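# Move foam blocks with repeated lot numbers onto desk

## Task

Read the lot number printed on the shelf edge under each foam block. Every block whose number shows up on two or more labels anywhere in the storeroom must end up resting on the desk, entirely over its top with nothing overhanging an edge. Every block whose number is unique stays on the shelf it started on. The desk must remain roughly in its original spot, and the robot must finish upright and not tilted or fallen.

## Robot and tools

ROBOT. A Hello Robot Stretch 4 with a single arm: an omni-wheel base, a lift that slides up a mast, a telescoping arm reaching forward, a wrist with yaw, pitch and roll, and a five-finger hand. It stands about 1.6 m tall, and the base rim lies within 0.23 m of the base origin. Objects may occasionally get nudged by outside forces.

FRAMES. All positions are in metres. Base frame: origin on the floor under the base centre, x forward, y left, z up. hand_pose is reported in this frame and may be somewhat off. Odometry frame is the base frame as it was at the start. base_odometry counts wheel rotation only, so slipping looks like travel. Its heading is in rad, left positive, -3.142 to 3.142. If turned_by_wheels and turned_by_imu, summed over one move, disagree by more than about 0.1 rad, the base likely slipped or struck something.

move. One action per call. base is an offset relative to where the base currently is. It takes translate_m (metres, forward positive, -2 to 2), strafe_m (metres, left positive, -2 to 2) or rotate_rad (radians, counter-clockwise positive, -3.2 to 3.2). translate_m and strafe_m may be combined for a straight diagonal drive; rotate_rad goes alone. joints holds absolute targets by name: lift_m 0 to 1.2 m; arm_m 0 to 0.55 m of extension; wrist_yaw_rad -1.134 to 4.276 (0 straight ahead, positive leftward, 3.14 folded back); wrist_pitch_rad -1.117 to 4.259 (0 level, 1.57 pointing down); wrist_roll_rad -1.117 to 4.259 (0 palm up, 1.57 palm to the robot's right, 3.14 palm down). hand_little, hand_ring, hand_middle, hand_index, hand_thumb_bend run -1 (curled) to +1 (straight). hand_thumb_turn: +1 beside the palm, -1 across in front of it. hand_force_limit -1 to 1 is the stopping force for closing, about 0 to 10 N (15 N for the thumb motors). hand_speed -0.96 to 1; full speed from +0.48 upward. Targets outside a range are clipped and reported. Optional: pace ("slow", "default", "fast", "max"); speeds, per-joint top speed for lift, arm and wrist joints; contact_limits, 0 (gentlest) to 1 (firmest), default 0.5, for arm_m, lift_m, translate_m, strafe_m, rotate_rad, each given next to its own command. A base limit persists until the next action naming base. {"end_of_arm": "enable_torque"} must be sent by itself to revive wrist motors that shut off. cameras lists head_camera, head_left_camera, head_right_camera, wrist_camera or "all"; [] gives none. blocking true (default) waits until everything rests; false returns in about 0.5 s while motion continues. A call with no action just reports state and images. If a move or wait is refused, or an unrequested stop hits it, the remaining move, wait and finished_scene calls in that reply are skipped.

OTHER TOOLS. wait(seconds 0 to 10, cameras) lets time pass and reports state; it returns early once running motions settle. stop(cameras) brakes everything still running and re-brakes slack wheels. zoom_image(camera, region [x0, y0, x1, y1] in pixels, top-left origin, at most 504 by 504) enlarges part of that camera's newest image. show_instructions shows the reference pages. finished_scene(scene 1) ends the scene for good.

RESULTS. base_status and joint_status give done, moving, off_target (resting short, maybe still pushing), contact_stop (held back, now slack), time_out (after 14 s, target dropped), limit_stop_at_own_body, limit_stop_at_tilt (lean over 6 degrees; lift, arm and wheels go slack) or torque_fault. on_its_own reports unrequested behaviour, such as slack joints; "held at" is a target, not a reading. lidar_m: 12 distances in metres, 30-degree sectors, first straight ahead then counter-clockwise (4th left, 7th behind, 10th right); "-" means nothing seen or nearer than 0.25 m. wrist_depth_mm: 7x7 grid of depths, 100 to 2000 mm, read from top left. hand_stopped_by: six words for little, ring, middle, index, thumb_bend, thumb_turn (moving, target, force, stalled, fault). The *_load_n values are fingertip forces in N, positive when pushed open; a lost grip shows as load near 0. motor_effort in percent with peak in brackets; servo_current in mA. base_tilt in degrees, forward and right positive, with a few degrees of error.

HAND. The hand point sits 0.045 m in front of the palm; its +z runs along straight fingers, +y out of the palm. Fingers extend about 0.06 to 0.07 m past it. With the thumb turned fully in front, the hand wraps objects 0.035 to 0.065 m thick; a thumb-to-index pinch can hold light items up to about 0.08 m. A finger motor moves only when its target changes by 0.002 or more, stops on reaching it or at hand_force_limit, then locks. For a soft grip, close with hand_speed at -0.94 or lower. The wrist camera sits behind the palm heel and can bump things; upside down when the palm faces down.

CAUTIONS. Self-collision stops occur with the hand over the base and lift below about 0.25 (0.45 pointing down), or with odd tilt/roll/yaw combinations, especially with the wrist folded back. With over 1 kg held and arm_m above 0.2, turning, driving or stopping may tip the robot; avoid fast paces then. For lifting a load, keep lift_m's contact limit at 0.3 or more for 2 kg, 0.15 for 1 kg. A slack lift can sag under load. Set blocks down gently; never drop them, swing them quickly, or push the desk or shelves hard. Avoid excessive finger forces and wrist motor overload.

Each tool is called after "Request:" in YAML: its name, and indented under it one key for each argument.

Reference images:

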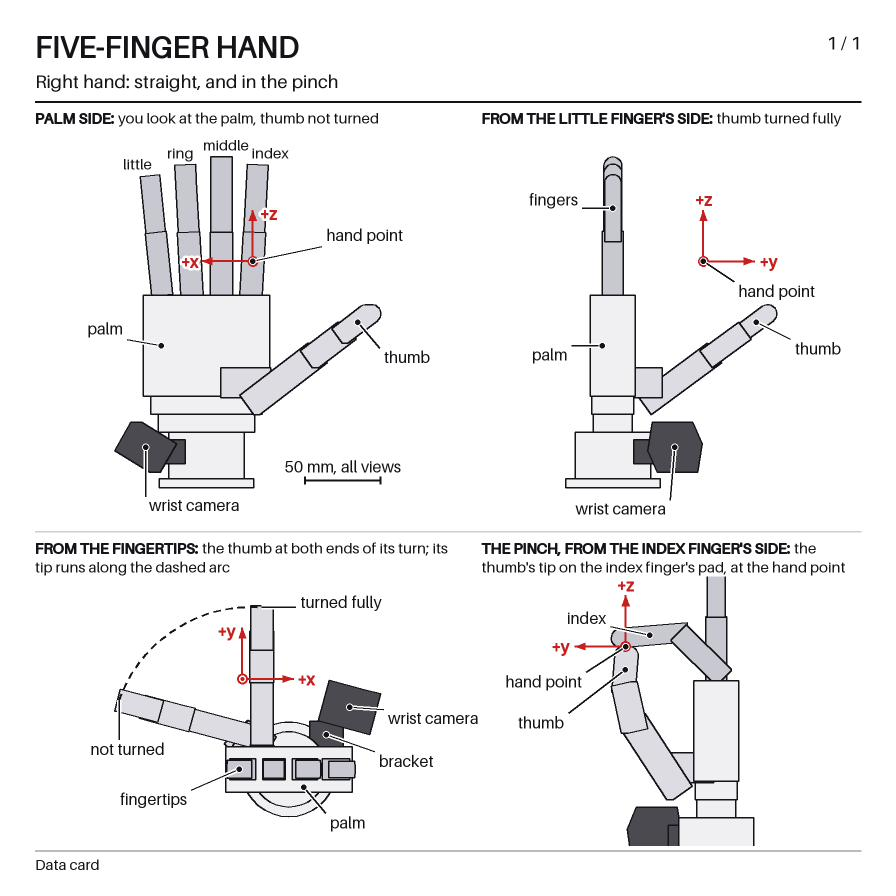

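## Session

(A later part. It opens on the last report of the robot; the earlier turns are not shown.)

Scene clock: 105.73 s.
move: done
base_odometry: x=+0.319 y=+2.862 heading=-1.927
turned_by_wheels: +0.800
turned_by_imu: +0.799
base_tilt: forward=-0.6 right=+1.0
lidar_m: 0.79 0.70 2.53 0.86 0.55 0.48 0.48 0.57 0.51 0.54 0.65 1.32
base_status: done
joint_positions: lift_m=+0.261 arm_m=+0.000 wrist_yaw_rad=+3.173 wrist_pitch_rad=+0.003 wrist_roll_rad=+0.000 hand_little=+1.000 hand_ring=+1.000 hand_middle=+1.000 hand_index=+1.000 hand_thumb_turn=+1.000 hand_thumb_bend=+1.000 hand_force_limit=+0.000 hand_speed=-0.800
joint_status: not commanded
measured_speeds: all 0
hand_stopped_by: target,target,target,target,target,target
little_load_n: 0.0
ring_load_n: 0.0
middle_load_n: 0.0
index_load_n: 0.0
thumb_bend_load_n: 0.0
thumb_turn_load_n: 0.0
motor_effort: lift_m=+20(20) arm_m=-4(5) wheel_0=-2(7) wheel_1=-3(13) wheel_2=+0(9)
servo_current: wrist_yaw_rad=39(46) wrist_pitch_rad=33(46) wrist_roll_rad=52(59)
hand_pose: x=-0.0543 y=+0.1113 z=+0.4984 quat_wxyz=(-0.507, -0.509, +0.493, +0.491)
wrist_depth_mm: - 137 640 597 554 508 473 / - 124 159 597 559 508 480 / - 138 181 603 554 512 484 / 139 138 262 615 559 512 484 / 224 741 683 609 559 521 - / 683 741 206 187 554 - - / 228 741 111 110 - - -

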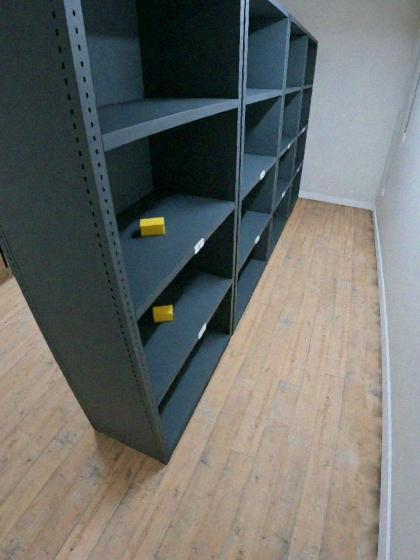

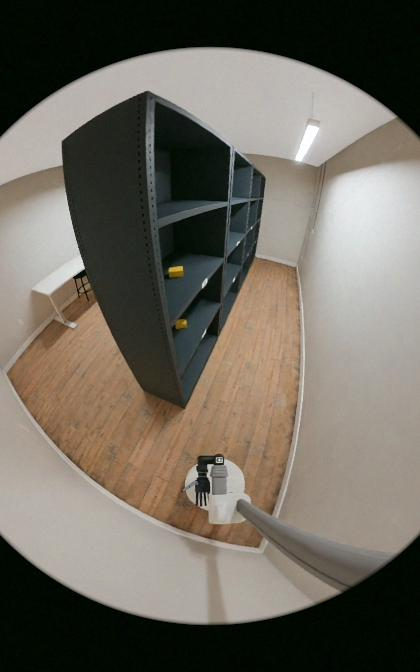

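Request:
move:
  base: {"rotate_rad": 1.142}

Request:
move:
  base: {"strafe_m": -0.8}
  cameras: ["head_camera","head_left_camera","head_right_camera"]

Scene clock: 115.53 s.
move: done
base_odometry: x=+0.319 y=+2.862 heading=-0.786
turned_by_wheels: +1.142
turned_by_imu: +1.144
base_tilt: forward=-0.5 right=+0.9
lidar_m: 2.51 0.74 0.52 0.47 0.49 0.56 0.53 0.54 0.73 1.69 0.70 0.69
base_status: done
joint_positions: lift_m=+0.261 arm_m=+0.000 wrist_yaw_rad=+3.173 wrist_pitch_rad=+0.003 wrist_roll_rad=+0.000 hand_little=+1.000 hand_ring=+1.000 hand_middle=+1.000 hand_index=+1.000 hand_thumb_turn=+1.000 hand_thumb_bend=+1.000 hand_force_limit=+0.000 hand_speed=-0.800
joint_status: not commanded
measured_speeds: all 0
hand_stopped_by: target,target,target,target,target,target
little_load_n: 0.0
ring_load_n: -0.5
middle_load_n: 0.0
index_load_n: 0.0
thumb_bend_load_n: 0.0
thumb_turn_load_n: 0.0
motor_effort: lift_m=+20(20) arm_m=-4(5) wheel_0=-2(10) wheel_1=-2(12) wheel_2=-1(11)
servo_current: wrist_yaw_rad=39(46) wrist_pitch_rad=33(46) wrist_roll_rad=46(59)
hand_pose: x=-0.0543 y=+0.1113 z=+0.4984 quat_wxyz=(-0.507, -0.509, +0.493, +0.491)
wrist_depth_mm: - 136 654 661 668 668 559 / - 125 159 661 668 676 569 / - 137 180 668 668 668 585 / 139 138 263 668 661 676 609 / 223 647 661 661 668 661 - / 647 647 205 187 668 - - / 647 654 111 110 - - -
pictures: none

Scene clock: 119.53 s.
move: done
base_odometry: x=-0.246 y=+2.297 heading=-0.786
turned_by_wheels: +0.000
turned_by_imu: -0.001
base_tilt: forward=-0.5 right=+0.9
lidar_m: 0.48 0.51 1.35 1.28 0.75 0.51 0.48 0.48 0.62 1.48 0.80 0.53
base_status: done
joint_positions: lift_m=+0.261 arm_m=+0.000 wrist_yaw_rad=+3.173 wrist_pitch_rad=+0.003 wrist_roll_rad=+0.000 hand_little=+1.000 hand_ring=+1.000 hand_middle=+1.000 hand_index=+1.000 hand_thumb_turn=+1.000 hand_thumb_bend=+1.000 hand_force_limit=+0.000 hand_speed=-0.800
joint_status: not commanded
measured_speeds: all 0
hand_stopped_by: target,target,target,target,target,target
little_load_n: 0.0
ring_load_n: -0.5
middle_load_n: 0.0
index_load_n: 0.0
thumb_bend_load_n: 0.0
thumb_turn_load_n: 0.0
motor_effort: lift_m=+20(20) arm_m=-4(5) wheel_0=-1(12) wheel_1=-1(16) wheel_2=+0(3)
servo_current: wrist_yaw_rad=46(46) wrist_pitch_rad=39(46) wrist_roll_rad=52(59)
hand_pose: x=-0.0543 y=+0.1113 z=+0.4984 quat_wxyz=(-0.507, -0.509, +0.493, +0.491)
wrist_depth_mm: - 137 597 609 609 615 627 / - 124 163 615 609 621 621 / - 137 180 609 609 621 627 / 139 139 278 615 615 621 634 / 591 591 603 609 621 621 - / 597 597 205 187 621 - - / 597 597 111 110 - - -

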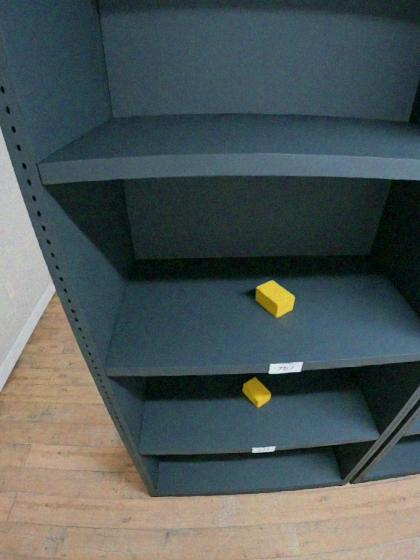

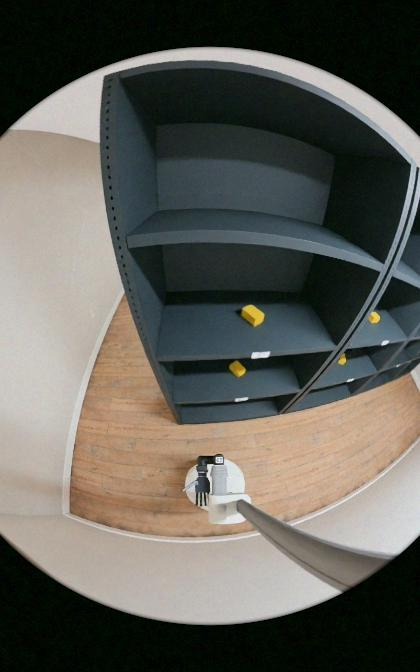

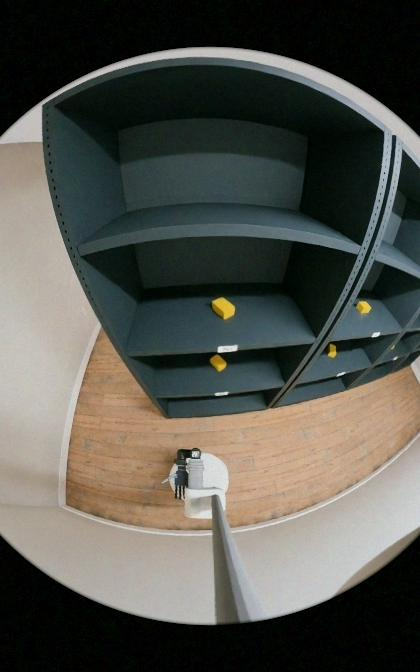

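Request:
zoom_image:
  camera: "head_camera"
  region: [240, 270, 320, 390]

Request:
zoom_image:
  camera: "head_camera"
  region: [230, 370, 300, 460]

Request:
zoom_image:
  camera: "head_left_camera"
  region: [110, 100, 400, 410]

Request:
move:
  base: {"strafe_m": -0.8}
  cameras: ["head_camera","head_left_camera"]

Scaled by 4.200 from the camera's image (finer frame: 1200x1600).

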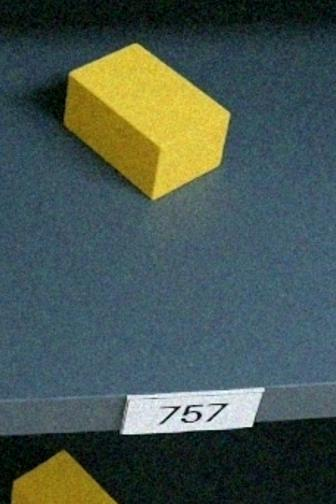

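Scaled by 5.600 from the camera's image (finer frame: 1200x1600).

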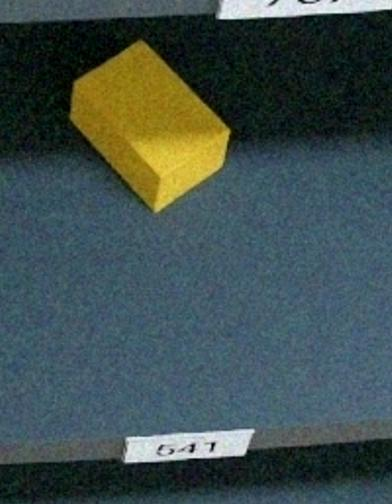

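Scaled by 1.626 from the camera's image (finer frame: 600x960).

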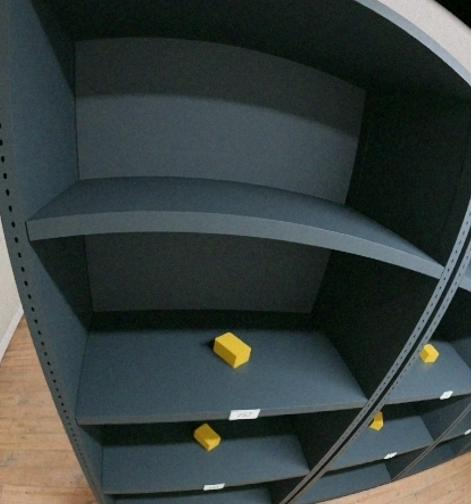

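Scene clock: 131.73 s.
move: done
base_odometry: x=-0.813 y=+1.732 heading=-0.786
turned_by_wheels: +0.000
turned_by_imu: -0.002
base_tilt: forward=-0.5 right=+0.9
lidar_m: 0.55 0.58 0.74 2.09 0.69 0.44 0.42 0.43 0.54 1.30 0.90 0.60
base_status: done
joint_positions: lift_m=+0.261 arm_m=+0.000 wrist_yaw_rad=+3.173 wrist_pitch_rad=+0.003 wrist_roll_rad=+0.000 hand_little=+1.000 hand_ring=+1.000 hand_middle=+1.000 hand_index=+1.000 hand_thumb_turn=+1.000 hand_thumb_bend=+1.000 hand_force_limit=+0.000 hand_speed=-0.800
joint_status: not commanded
measured_speeds: all 0
hand_stopped_by: target,target,target,target,target,target
little_load_n: 0.0
ring_load_n: 0.0
middle_load_n: 0.0
index_load_n: 0.0
thumb_bend_load_n: 0.0
thumb_turn_load_n: 0.0
motor_effort: lift_m=+20(21) arm_m=-4(5) wheel_0=+0(10) wheel_1=-1(19) wheel_2=+0(3)
servo_current: wrist_yaw_rad=46(46) wrist_pitch_rad=33(46) wrist_roll_rad=39(59)
hand_pose: x=-0.0543 y=+0.1113 z=+0.4984 quat_wxyz=(-0.507, -0.509, +0.493, +0.491)
wrist_depth_mm: - 137 539 539 549 559 564 / - 125 163 544 549 559 569 / - 137 180 549 554 564 569 / 139 139 278 554 554 559 569 / 525 535 535 544 554 559 - / 530 535 206 186 559 - - / 530 530 111 110 - - -

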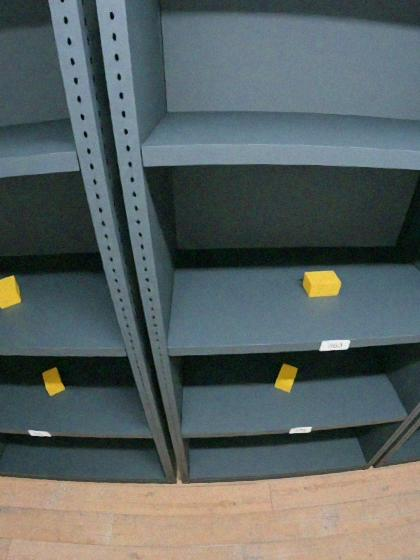

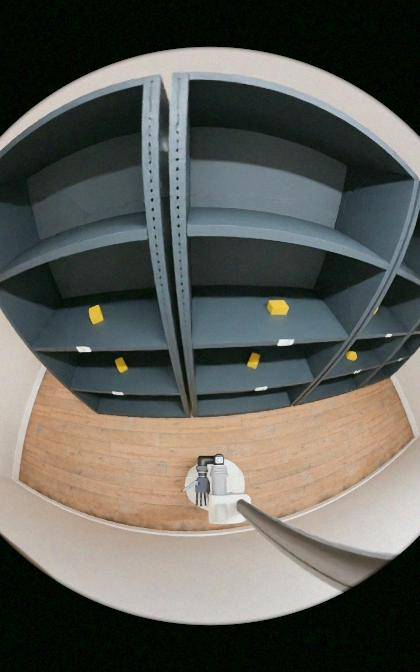

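Request:
zoom_image:
  camera: "head_camera"
  region: [300, 320, 370, 370]

Request:
zoom_image:
  camera: "head_camera"
  region: [270, 410, 330, 450]

Request:
zoom_image:
  camera: "head_camera"
  region: [10, 410, 70, 450]

Request:
zoom_image:
  camera: "head_left_camera"
  region: [60, 330, 110, 370]

Request:
move:
  base: {"strafe_m": -0.8}
  cameras: ["head_camera","head_left_camera","head_right_camera"]

Scaled by 7.200 from the camera's image (finer frame: 1200x1600).

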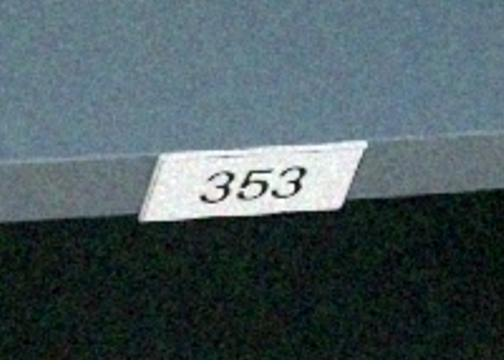

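Scaled by 8.400 from the camera's image (finer frame: 1200x1600).

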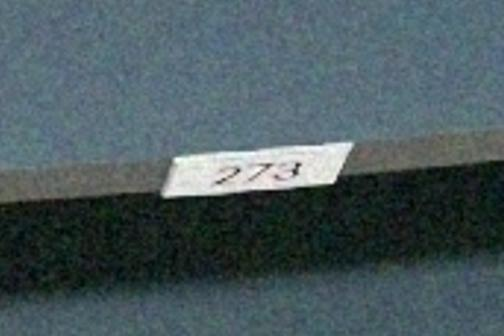

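Scaled by 8.400 from the camera's image (finer frame: 1200x1600).

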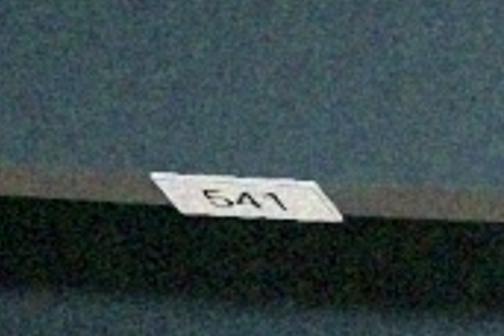

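Scaled by 10.080 from the camera's image (finer frame: 600x960).

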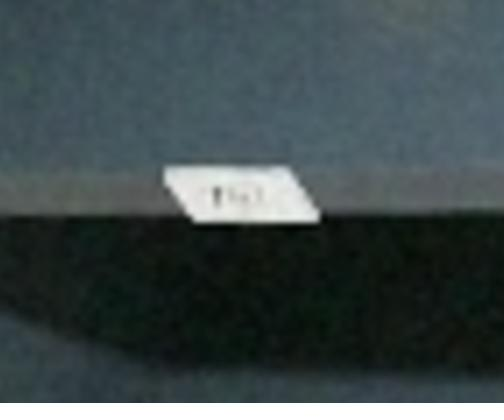

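Scene clock: 149.67 s.
move: done
base_odometry: x=-1.379 y=+1.166 heading=-0.786
turned_by_wheels: +0.000
turned_by_imu: -0.002
base_tilt: forward=-0.6 right=+0.9
lidar_m: 0.61 0.64 0.85 1.94 0.59 0.37 0.36 0.36 0.49 1.13 0.99 0.67
base_status: done
joint_positions: lift_m=+0.261 arm_m=+0.000 wrist_yaw_rad=+3.173 wrist_pitch_rad=+0.003 wrist_roll_rad=+0.000 hand_little=+1.000 hand_ring=+1.000 hand_middle=+1.000 hand_index=+1.000 hand_thumb_turn=+1.000 hand_thumb_bend=+1.000 hand_force_limit=+0.000 hand_speed=-0.800
joint_status: not commanded
measured_speeds: all 0
hand_stopped_by: target,target,target,target,target,target
little_load_n: 0.0
ring_load_n: -0.5
middle_load_n: 0.0
index_load_n: 0.0
thumb_bend_load_n: 0.0
thumb_turn_load_n: 0.0
motor_effort: lift_m=+20(21) arm_m=-4(5) wheel_0=+0(11) wheel_1=-2(14) wheel_2=+0(3)
servo_current: wrist_yaw_rad=39(46) wrist_pitch_rad=33(46) wrist_roll_rad=59(65)
hand_pose: x=-0.0543 y=+0.1113 z=+0.4984 quat_wxyz=(-0.507, -0.509, +0.493, +0.491)
wrist_depth_mm: - 137 480 484 488 492 500 / - 125 164 484 492 496 504 / - 137 180 484 488 496 496 / 139 138 278 484 496 496 504 / 469 469 480 484 492 496 - / 477 480 205 187 492 - - / 473 477 111 110 - - -

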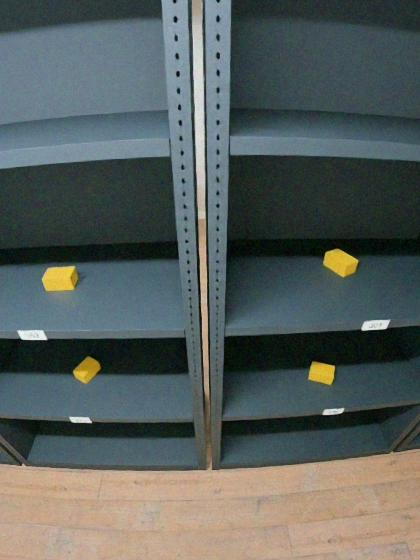

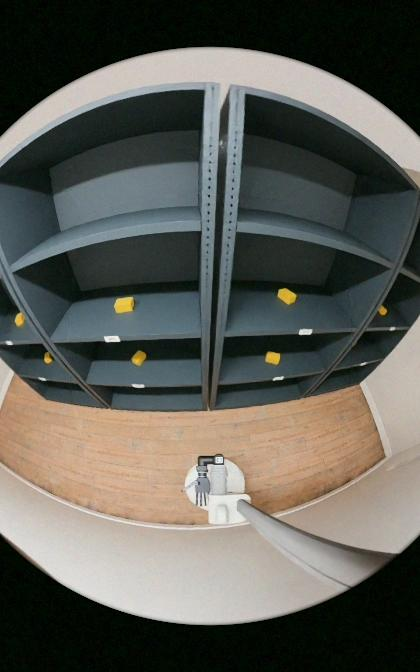

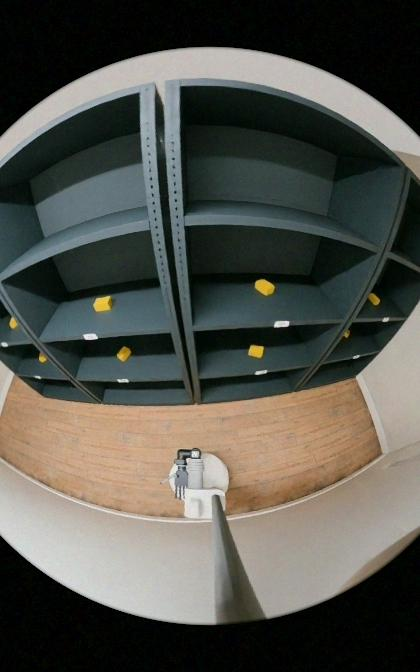

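Request:
zoom_image:
  camera: "head_camera"
  region: [350, 305, 410, 345]

Request:
zoom_image:
  camera: "head_camera"
  region: [310, 390, 360, 430]

Request:
zoom_image:
  camera: "head_camera"
  region: [50, 400, 110, 440]

Request:
move:
  base: {"rotate_rad": 0.07}

Request:
move:
  base: {"translate_m": 0.1, "strafe_m": -0.9}
  cameras: ["head_camera","head_left_camera","head_right_camera"]

Scaled by 8.400 from the camera's image (finer frame: 1200x1600).

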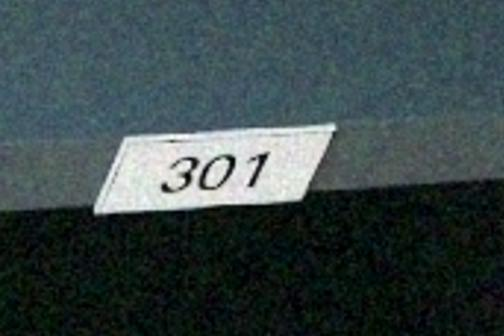

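Scaled by 10.080 from the camera's image (finer frame: 1200x1600).

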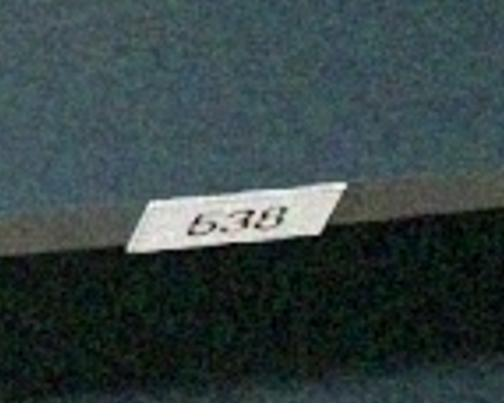

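Scaled by 8.400 from the camera's image (finer frame: 1200x1600).

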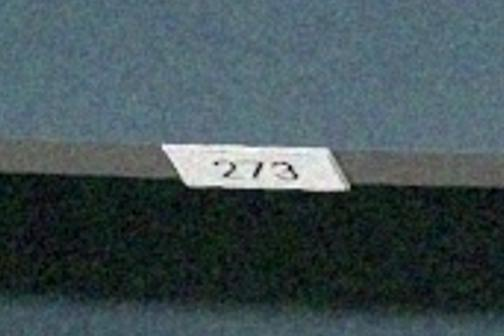

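Scene clock: 165.03 s.
move: done
base_odometry: x=-1.379 y=+1.166 heading=-0.717
turned_by_wheels: +0.069
turned_by_imu: +0.070
base_tilt: forward=-0.4 right=+0.9
lidar_m: 0.60 0.64 0.91 1.48 0.51 0.36 0.35 0.35 0.52 1.41 0.89 0.65
base_status: done
joint_positions: lift_m=+0.261 arm_m=+0.000 wrist_yaw_rad=+3.173 wrist_pitch_rad=+0.003 wrist_roll_rad=+0.000 hand_little=+1.000 hand_ring=+1.000 hand_middle=+1.000 hand_index=+1.000 hand_thumb_turn=+1.000 hand_thumb_bend=+1.000 hand_force_limit=+0.000 hand_speed=-0.800
joint_status: not commanded
measured_speeds: all 0
hand_stopped_by: target,target,target,target,target,target
little_load_n: 0.0
ring_load_n: 0.0
middle_load_n: 0.0
index_load_n: 0.0
thumb_bend_load_n: 0.0
thumb_turn_load_n: 0.0
motor_effort: lift_m=+20(20) arm_m=-4(5) wheel_0=-1(5) wheel_1=-4(11) wheel_2=-1(8)
servo_current: wrist_yaw_rad=39(46) wrist_pitch_rad=33(39) wrist_roll_rad=52(59)
hand_pose: x=-0.0543 y=+0.1113 z=+0.4984 quat_wxyz=(-0.507, -0.509, +0.493, +0.491)
wrist_depth_mm: - 137 477 473 477 469 473 / - 124 164 477 477 473 469 / - 137 180 477 477 473 466 / 139 139 278 477 477 473 473 / 488 484 488 477 480 473 - / 488 492 206 187 480 - - / 488 488 111 110 - - -
pictures: none

Scene clock: 169.43 s.
move: done
base_odometry: x=-1.895 y=+0.422 heading=-0.717
turned_by_wheels: +0.000
turned_by_imu: -0.003
base_tilt: forward=-0.5 right=+0.9
lidar_m: 0.52 0.54 0.77 1.87 0.64 0.45 0.44 0.47 0.63 0.95 0.78 0.54
base_status: done
joint_positions: lift_m=+0.261 arm_m=+0.000 wrist_yaw_rad=+3.173 wrist_pitch_rad=+0.003 wrist_roll_rad=+0.000 hand_little=+1.000 hand_ring=+1.000 hand_middle=+1.000 hand_index=+1.000 hand_thumb_turn=+1.000 hand_thumb_bend=+1.000 hand_force_limit=+0.000 hand_speed=-0.800
joint_status: not commanded
measured_speeds: all 0
hand_stopped_by: target,target,target,target,target,target
little_load_n: 0.0
ring_load_n: 0.0
middle_load_n: 0.0
index_load_n: 0.0
thumb_bend_load_n: 0.0
thumb_turn_load_n: 0.0
motor_effort: lift_m=+20(20) arm_m=-4(5) wheel_0=+0(12) wheel_1=-3(15) wheel_2=-3(7)
servo_current: wrist_yaw_rad=46(46) wrist_pitch_rad=39(46) wrist_roll_rad=52(65)
hand_pose: x=-0.0543 y=+0.1113 z=+0.4984 quat_wxyz=(-0.507, -0.509, +0.493, +0.491)
wrist_depth_mm: - 137 569 559 559 564 559 / - 125 164 564 569 569 559 / - 137 180 564 569 564 564 / 139 138 277 574 574 564 569 / 580 580 574 574 569 574 - / 580 580 205 187 574 - - / 580 580 110 110 - - -

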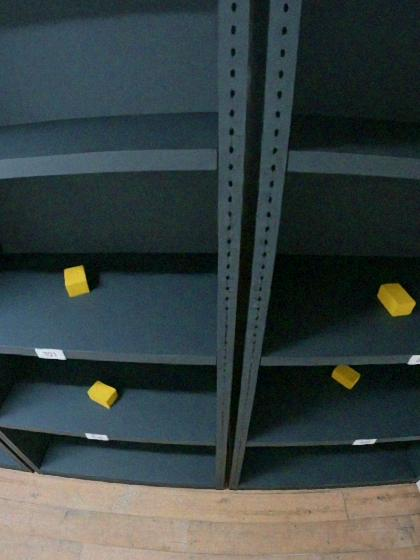

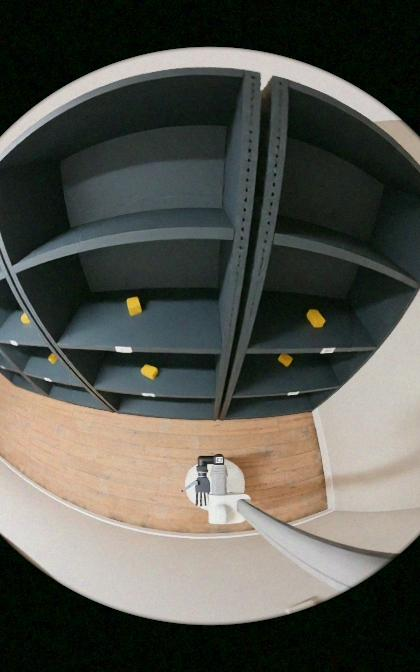

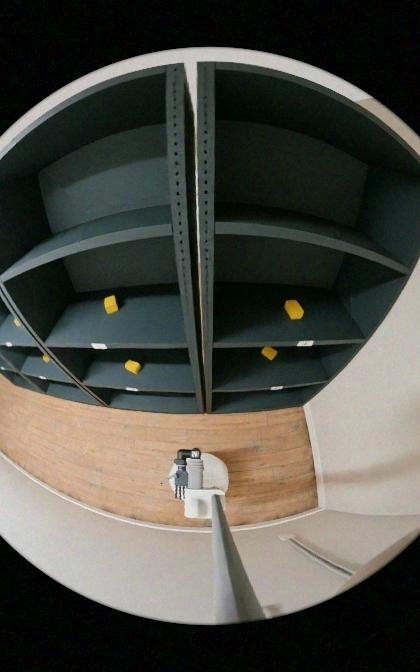

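Request:
zoom_image:
  camera: "head_camera"
  region: [340, 425, 400, 460]

Request:
zoom_image:
  camera: "head_camera"
  region: [70, 420, 130, 460]

Request:
move:
  base: {"strafe_m": -0.4}
  cameras: ["head_camera","head_left_camera","head_right_camera"]

Scaled by 8.400 from the camera's image (finer frame: 1200x1600).

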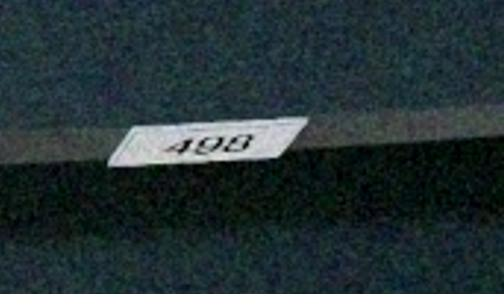

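Scaled by 8.400 from the camera's image (finer frame: 1200x1600).

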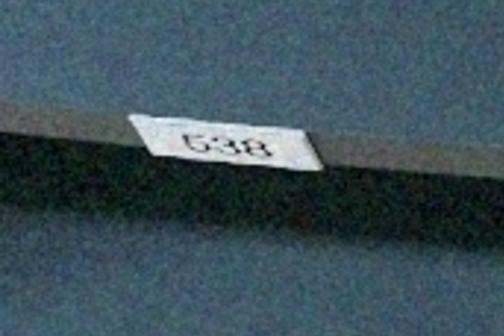

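Scene clock: 176.10 s.
move: done
base_odometry: x=-2.158 y=+0.121 heading=-0.717
turned_by_wheels: +0.000
turned_by_imu: -0.002
base_tilt: forward=-0.6 right=+0.8
lidar_m: 0.51 0.56 0.76 1.86 0.64 0.46 0.44 0.46 0.59 0.56 0.58 0.55
base_status: done
joint_positions: lift_m=+0.261 arm_m=+0.000 wrist_yaw_rad=+3.173 wrist_pitch_rad=+0.003 wrist_roll_rad=+0.000 hand_little=+1.000 hand_ring=+1.000 hand_middle=+1.000 hand_index=+1.000 hand_thumb_turn=+1.000 hand_thumb_bend=+1.000 hand_force_limit=+0.000 hand_speed=-0.800
joint_status: not commanded
measured_speeds: all 0
hand_stopped_by: target,target,target,target,target,target
little_load_n: 0.0
ring_load_n: 0.0
middle_load_n: 0.0
index_load_n: 0.0
thumb_bend_load_n: 0.0
thumb_turn_load_n: 0.0
motor_effort: lift_m=+20(20) arm_m=-4(5) wheel_0=+1(11) wheel_1=-2(14) wheel_2=+0(3)
servo_current: wrist_yaw_rad=39(46) wrist_pitch_rad=33(39) wrist_roll_rad=52(65)
hand_pose: x=-0.0543 y=+0.1113 z=+0.4984 quat_wxyz=(-0.507, -0.509, +0.493, +0.491)
wrist_depth_mm: - 137 569 559 559 559 559 / - 124 164 569 564 564 564 / - 137 180 564 569 559 559 / 139 139 278 569 564 559 564 / 574 574 569 564 574 564 - / 569 574 206 187 564 - - / 580 580 111 110 - - -

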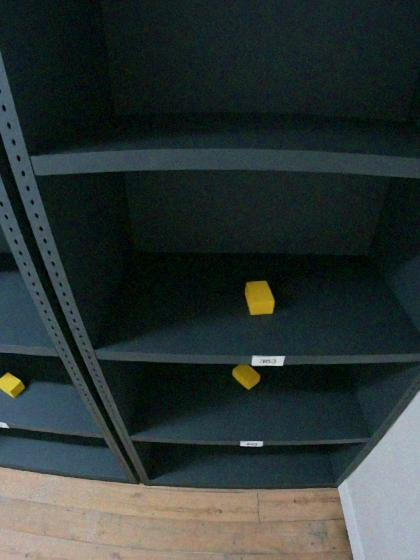

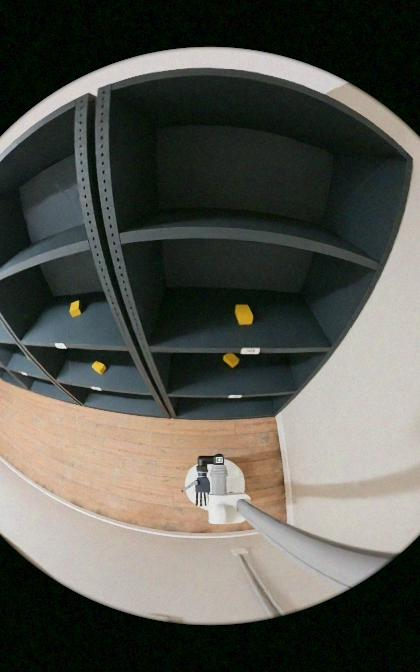

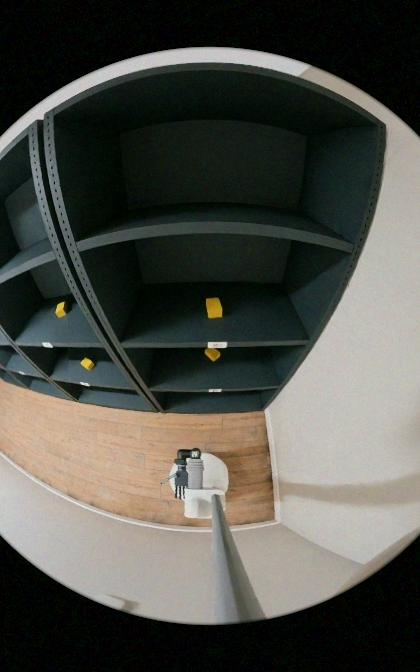

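Request:
zoom_image:
  camera: "head_camera"
  region: [240, 345, 300, 380]

Request:
zoom_image:
  camera: "head_camera"
  region: [225, 430, 285, 460]

Request:
zoom_image:
  camera: "head_camera"
  region: [220, 270, 300, 390]

Scaled by 8.400 from the camera's image (finer frame: 1200x1600).

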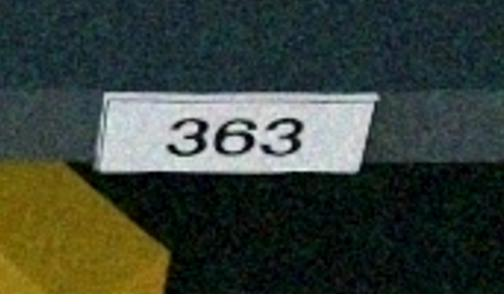

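Scaled by 8.400 from the camera's image (finer frame: 1200x1600).

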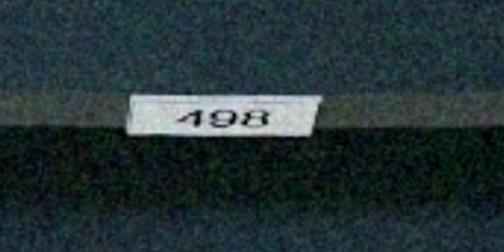

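Scaled by 4.200 from the camera's image (finer frame: 1200x1600).

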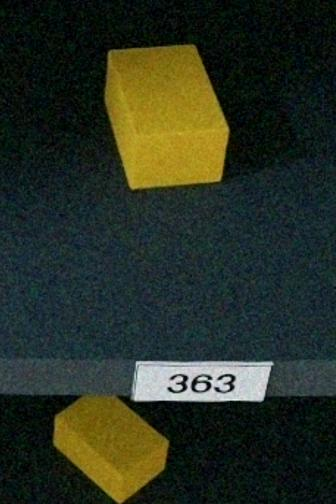

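Request:
move:
  base: {"strafe_m": 1.75}
  cameras: ["head_camera","head_left_camera","head_right_camera"]

Scene clock: 249.13 s.
move: done
base_odometry: x=-1.007 y=+1.440 heading=-0.717
turned_by_wheels: +0.000
turned_by_imu: +0.003
base_tilt: forward=-0.4 right=+0.9
lidar_m: 0.51 0.53 0.74 1.89 0.66 0.47 0.45 0.47 0.63 1.79 0.75 0.53
base_status: done
joint_positions: lift_m=+0.261 arm_m=+0.000 wrist_yaw_rad=+3.173 wrist_pitch_rad=+0.003 wrist_roll_rad=+0.000 hand_little=+1.000 hand_ring=+1.000 hand_middle=+1.000 hand_index=+1.000 hand_thumb_turn=+1.000 hand_thumb_bend=+1.000 hand_force_limit=+0.000 hand_speed=-0.800
joint_status: not commanded
measured_speeds: all 0
hand_stopped_by: target,target,target,target,target,target
little_load_n: 0.0
ring_load_n: 0.0
middle_load_n: 0.0
index_load_n: 0.0
thumb_bend_load_n: 0.0
thumb_turn_load_n: 0.0
motor_effort: lift_m=+20(21) arm_m=-4(5) wheel_0=+0(11) wheel_1=+1(14) wheel_2=+0(3)
servo_current: wrist_yaw_rad=46(46) wrist_pitch_rad=39(46) wrist_roll_rad=52(65)
hand_pose: x=-0.0543 y=+0.1113 z=+0.4984 quat_wxyz=(-0.507, -0.509, +0.493, +0.491)
wrist_depth_mm: - 137 585 569 580 564 569 / - 125 164 580 574 569 574 / - 137 180 574 569 580 574 / 139 138 279 585 580 574 580 / 591 585 580 585 574 580 - / 591 591 205 187 574 - - / 597 591 111 110 - - -

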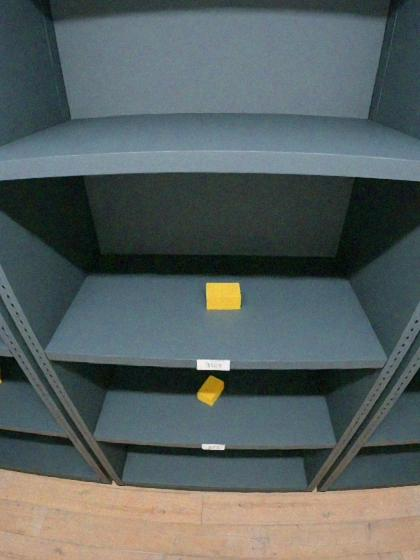

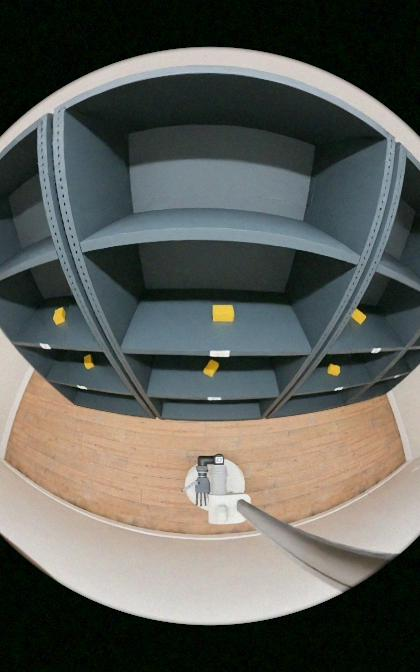

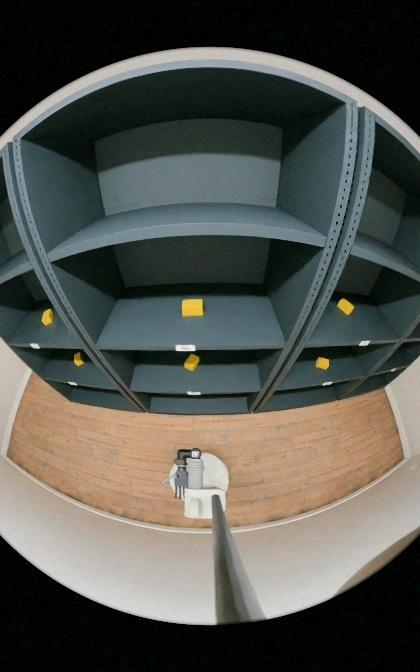

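Request:
zoom_image:
  camera: "head_camera"
  region: [180, 260, 270, 380]

Scaled by 4.200 from the camera's image (finer frame: 1200x1600).

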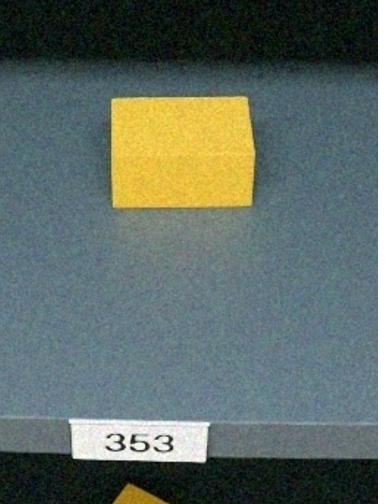

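Request:
move:
  base: {"translate_m": -0.12}
  joints: {"lift_m": 0.7}

Request:
move:
  joints: {"wrist_yaw_rad": 1.57}
  cameras: ["head_camera","head_left_camera","wrist_camera"]

Scene clock: 301.50 s.
move: done
base_odometry: x=-1.098 y=+1.519 heading=-0.718
turned_by_wheels: +0.000
turned_by_imu: -0.003
base_tilt: forward=-0.5 right=+0.9
lidar_m: 0.63 0.66 0.92 1.42 0.50 0.34 0.33 0.35 0.48 1.30 0.92 0.67
base_status: done
joint_positions: lift_m=+0.700 arm_m=+0.000 wrist_yaw_rad=+3.173 wrist_pitch_rad=+0.003 wrist_roll_rad=+0.000 hand_little=+1.000 hand_ring=+1.000 hand_middle=+1.000 hand_index=+1.000 hand_thumb_turn=+1.000 hand_thumb_bend=+1.000 hand_force_limit=+0.000 hand_speed=-0.800
joint_status: all done
measured_speeds: all 0
hand_stopped_by: target,target,target,target,target,target
little_load_n: 0.0
ring_load_n: 0.0
middle_load_n: 0.0
index_load_n: 0.0
thumb_bend_load_n: 0.0
thumb_turn_load_n: 0.0
motor_effort: lift_m=+24(31) arm_m=-4(5) wheel_0=-1(7) wheel_1=-4(11) wheel_2=-1(11)
servo_current: wrist_yaw_rad=39(46) wrist_pitch_rad=33(46) wrist_roll_rad=52(59)
hand_pose: x=-0.0543 y=+0.1113 z=+0.9373 quat_wxyz=(-0.507, -0.509, +0.493, +0.491)
wrist_depth_mm: - 137 466 459 455 455 452 / - 125 164 459 459 459 455 / - 137 180 462 462 459 452 / 139 138 278 462 459 459 452 / 469 466 466 462 459 455 - / 469 473 206 187 462 - - / 473 469 110 110 - - -
pictures: none

Scene clock: 303.03 s.
move: done
base_odometry: x=-1.098 y=+1.519 heading=-0.718
turned_by_wheels: +0.000
turned_by_imu: -0.001
base_tilt: forward=-0.5 right=+0.8
lidar_m: 0.63 0.66 0.93 1.41 0.50 0.36 0.34 0.36 0.49 1.32 0.95 0.67
base_status: not commanded
joint_positions: lift_m=+0.700 arm_m=+0.000 wrist_yaw_rad=+1.573 wrist_pitch_rad=+0.003 wrist_roll_rad=+0.000 hand_little=+1.000 hand_ring=+1.000 hand_middle=+1.000 hand_index=+1.000 hand_thumb_turn=+1.000 hand_thumb_bend=+1.000 hand_force_limit=+0.000 hand_speed=-0.800
joint_status: all done
measured_speeds: all 0
hand_stopped_by: target,target,target,target,target,target
little_load_n: 0.0
ring_load_n: 0.0
middle_load_n: 0.0
index_load_n: 0.0
thumb_bend_load_n: 0.0
thumb_turn_load_n: 0.0
motor_effort: lift_m=+25(25) arm_m=-4(5) wheel_0=-1(2) wheel_1=-4(5) wheel_2=-1(1)
servo_current: wrist_yaw_rad=46(137) wrist_pitch_rad=39(39) wrist_roll_rad=52(59)
hand_pose: x=+0.2888 y=+0.2219 z=+0.9373 quat_wxyz=(-0.001, -0.001, +0.708, +0.706)
wrist_depth_mm: 931 1366 - - - 1229 1160 / 931 1430 - - - - 1182 / 976 1430 - - - 798 917 / 946 1281 - - - - 1229 / 931 1336 - - - - - / 917 1308 204 200 1397 - - / 891 1138 110 110 - - -

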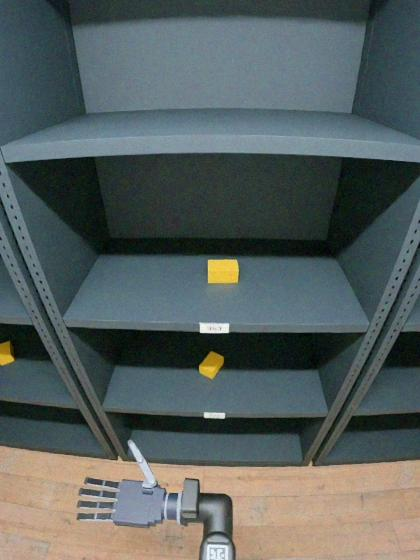

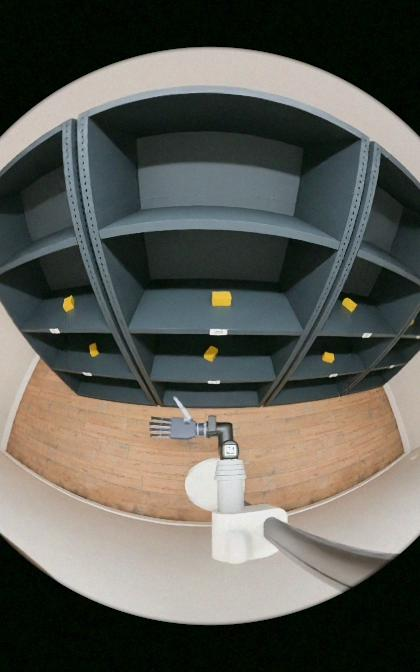

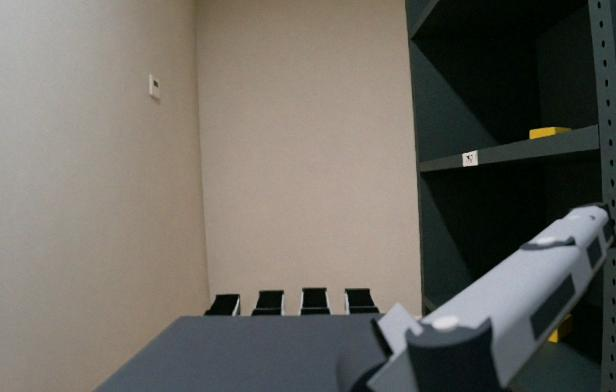

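Request:
move:
  joints: {"lift_m": 1.0, "wrist_yaw_rad": 0.0, "wrist_roll_rad": 3.14, "wrist_pitch_rad": 0.4, "hand_thumb_turn": -1.0}
  cameras: ["all"]

Scene clock: 333.93 s.
move: done
base_odometry: x=-1.098 y=+1.519 heading=-0.718
turned_by_wheels: +0.000
turned_by_imu: -0.001
base_tilt: forward=-0.5 right=+1.0
lidar_m: 0.63 0.66 0.91 1.42 0.50 0.36 0.32 0.35 0.48 1.33 0.93 0.67
base_status: not commanded
joint_positions: lift_m=+1.000 arm_m=+0.000 wrist_yaw_rad=+0.003 wrist_pitch_rad=+0.400 wrist_roll_rad=+3.137 hand_little=+1.000 hand_ring=+1.000 hand_middle=+1.000 hand_index=+1.000 hand_thumb_turn=-1.000 hand_thumb_bend=+1.000 hand_force_limit=+0.000 hand_speed=-0.800
joint_status: all done
measured_speeds: all 0
hand_stopped_by: target,target,target,target,target,target
little_load_n: -0.5
ring_load_n: 0.0
middle_load_n: 0.0
index_load_n: 0.0
thumb_bend_load_n: 0.0
thumb_turn_load_n: 0.0
motor_effort: lift_m=+25(30) arm_m=-4(5) wheel_0=-1(2) wheel_1=-4(5) wheel_2=-1(2)
servo_current: wrist_yaw_rad=39(137) wrist_pitch_rad=33(65) wrist_roll_rad=65(137)
hand_pose: x=+0.3515 y=-0.0564 z=+1.0360 quat_wxyz=(-0.390, +0.592, -0.587, +0.391)
wrist_depth_mm: 683 676 699 676 683 683 676 / 741 661 820 809 113 798 759 / 564 668 960 1008 - 931 798 / 512 661 931 - - - 788 / 488 585 469 - - - 741 / 459 574 197 172 - - 634 / 452 569 111 - - - 778
pictures: head_camera, head_left_camera, head_right_camera, wrist_camera

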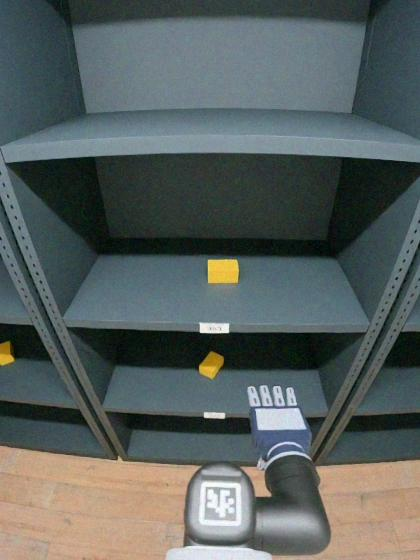

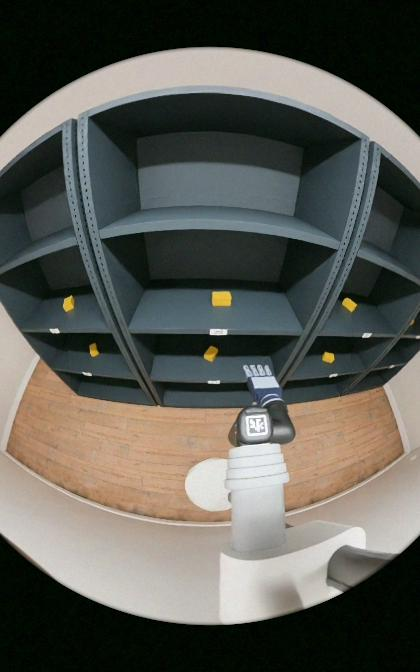

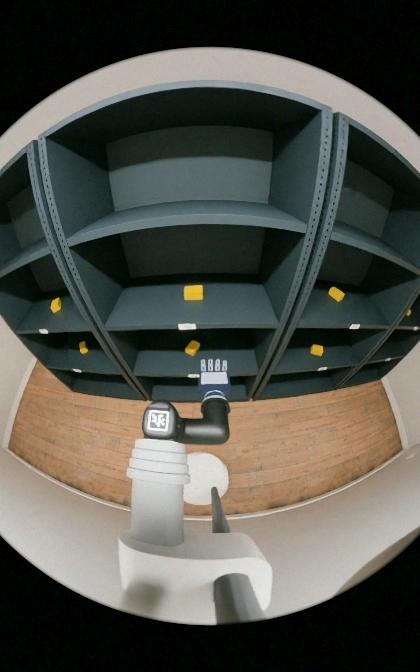

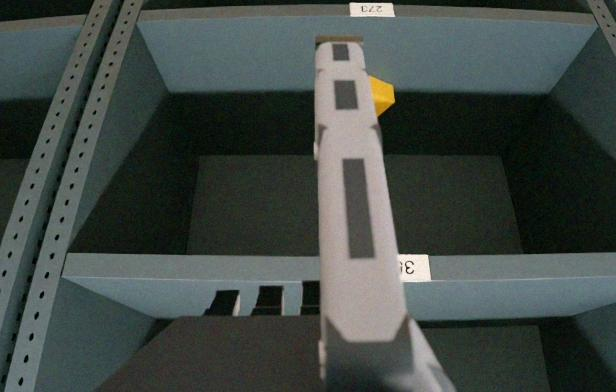

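Request:
move:
  joints: {"lift_m": 1.15, "hand_thumb_turn": 1.0, "wrist_pitch_rad": 0.5}
  cameras: ["wrist_camera", "head_camera"]

Scene clock: 351.47 s.
move: done
base_odometry: x=-1.098 y=+1.519 heading=-0.718
turned_by_wheels: +0.000
turned_by_imu: -0.001
base_tilt: forward=-0.5 right=+0.9
lidar_m: 0.63 0.67 0.92 1.43 0.51 0.35 0.34 0.35 0.48 1.32 0.94 0.67
base_status: not commanded
joint_positions: lift_m=+1.150 arm_m=+0.000 wrist_yaw_rad=+0.003 wrist_pitch_rad=+0.500 wrist_roll_rad=+3.137 hand_little=+1.000 hand_ring=+1.000 hand_middle=+1.000 hand_index=+1.000 hand_thumb_turn=+1.000 hand_thumb_bend=+1.000 hand_force_limit=+0.000 hand_speed=-0.800
joint_status: all done
measured_speeds: all 0
hand_stopped_by: target,target,target,target,target,target
little_load_n: 0.0
ring_load_n: 0.0
middle_load_n: 0.0
index_load_n: 0.0
thumb_bend_load_n: 0.0
thumb_turn_load_n: 0.0
motor_effort: lift_m=+25(31) arm_m=-4(5) wheel_0=-1(2) wheel_1=-4(5) wheel_2=-1(2)
servo_current: wrist_yaw_rad=46(52) wrist_pitch_rad=26(59) wrist_roll_rad=52(65)
hand_pose: x=+0.3365 y=-0.0565 z=+1.1687 quat_wxyz=(-0.360, +0.610, -0.606, +0.361)
wrist_depth_mm: 798 778 809 809 798 809 768 / 904 723 917 917 891 891 809 / 1025 661 1078 1078 1078 1060 778 / 549 554 539 544 535 535 707 / 512 609 640 640 634 634 - / 477 661 196 172 212 - - / 452 569 110 110 - - -
pictures: head_camera, wrist_camera

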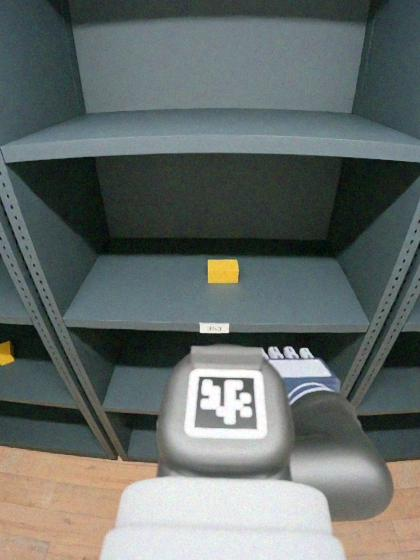

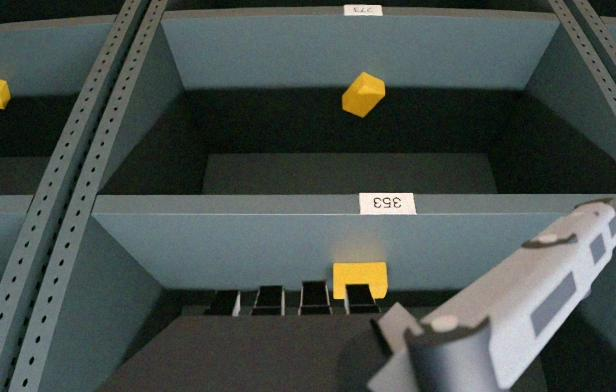

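Request:
move:
  base: {"translate_m": 0.12, "strafe_m": 0.088}
  joints: {"arm_m": 0.15, "lift_m": 1.12}
  cameras: ["wrist_camera", "head_camera"]

Scene clock: 402.67 s.
move: done
base_odometry: x=-0.950 y=+1.506 heading=-0.718
turned_by_wheels: +0.000
turned_by_imu: +0.001
base_tilt: forward=-0.6 right=+0.8
lidar_m: 0.52 0.54 0.73 1.88 0.68 0.50 0.44 0.47 0.64 1.80 0.76 0.54
base_status: done
joint_positions: lift_m=+1.120 arm_m=+0.150 wrist_yaw_rad=+0.002 wrist_pitch_rad=+0.500 wrist_roll_rad=+3.137 hand_little=+1.000 hand_ring=+1.000 hand_middle=+1.000 hand_index=+1.000 hand_thumb_turn=+1.000 hand_thumb_bend=+1.000 hand_force_limit=+0.000 hand_speed=-0.800
joint_status: all done
measured_speeds: all 0
hand_stopped_by: target,target,target,target,target,target
little_load_n: 0.0
ring_load_n: 0.0
middle_load_n: 0.0
index_load_n: 0.0
thumb_bend_load_n: 0.0
thumb_turn_load_n: 0.0
motor_effort: lift_m=+16(24) arm_m=+5(7) wheel_0=-3(7) wheel_1=+2(15) wheel_2=+0(11)
servo_current: wrist_yaw_rad=39(46) wrist_pitch_rad=33(46) wrist_roll_rad=59(65)
hand_pose: x=+0.4863 y=-0.0565 z=+1.1394 quat_wxyz=(-0.360, +0.610, -0.606, +0.361)
wrist_depth_mm: 585 741 741 741 750 750 654 / 293 293 296 294 293 293 294 / 351 349 349 347 347 347 343 / 436 436 430 418 427 430 427 / 544 580 569 452 559 525 - / 597 - 133 172 - - - / 559 - 111 110 - - -
pictures: head_camera, wrist_camera

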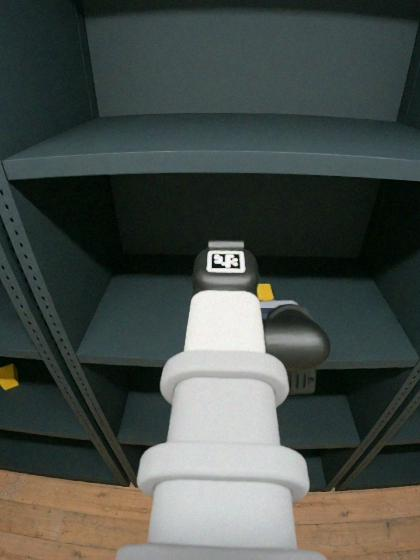

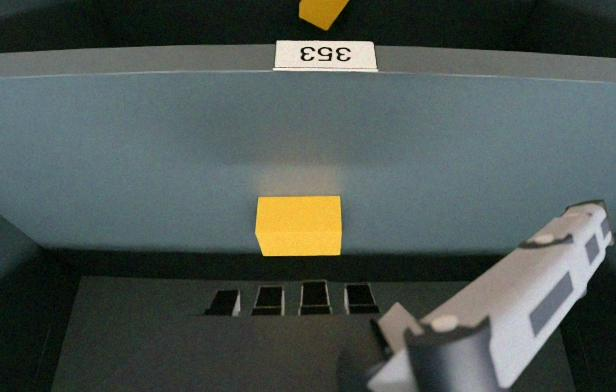

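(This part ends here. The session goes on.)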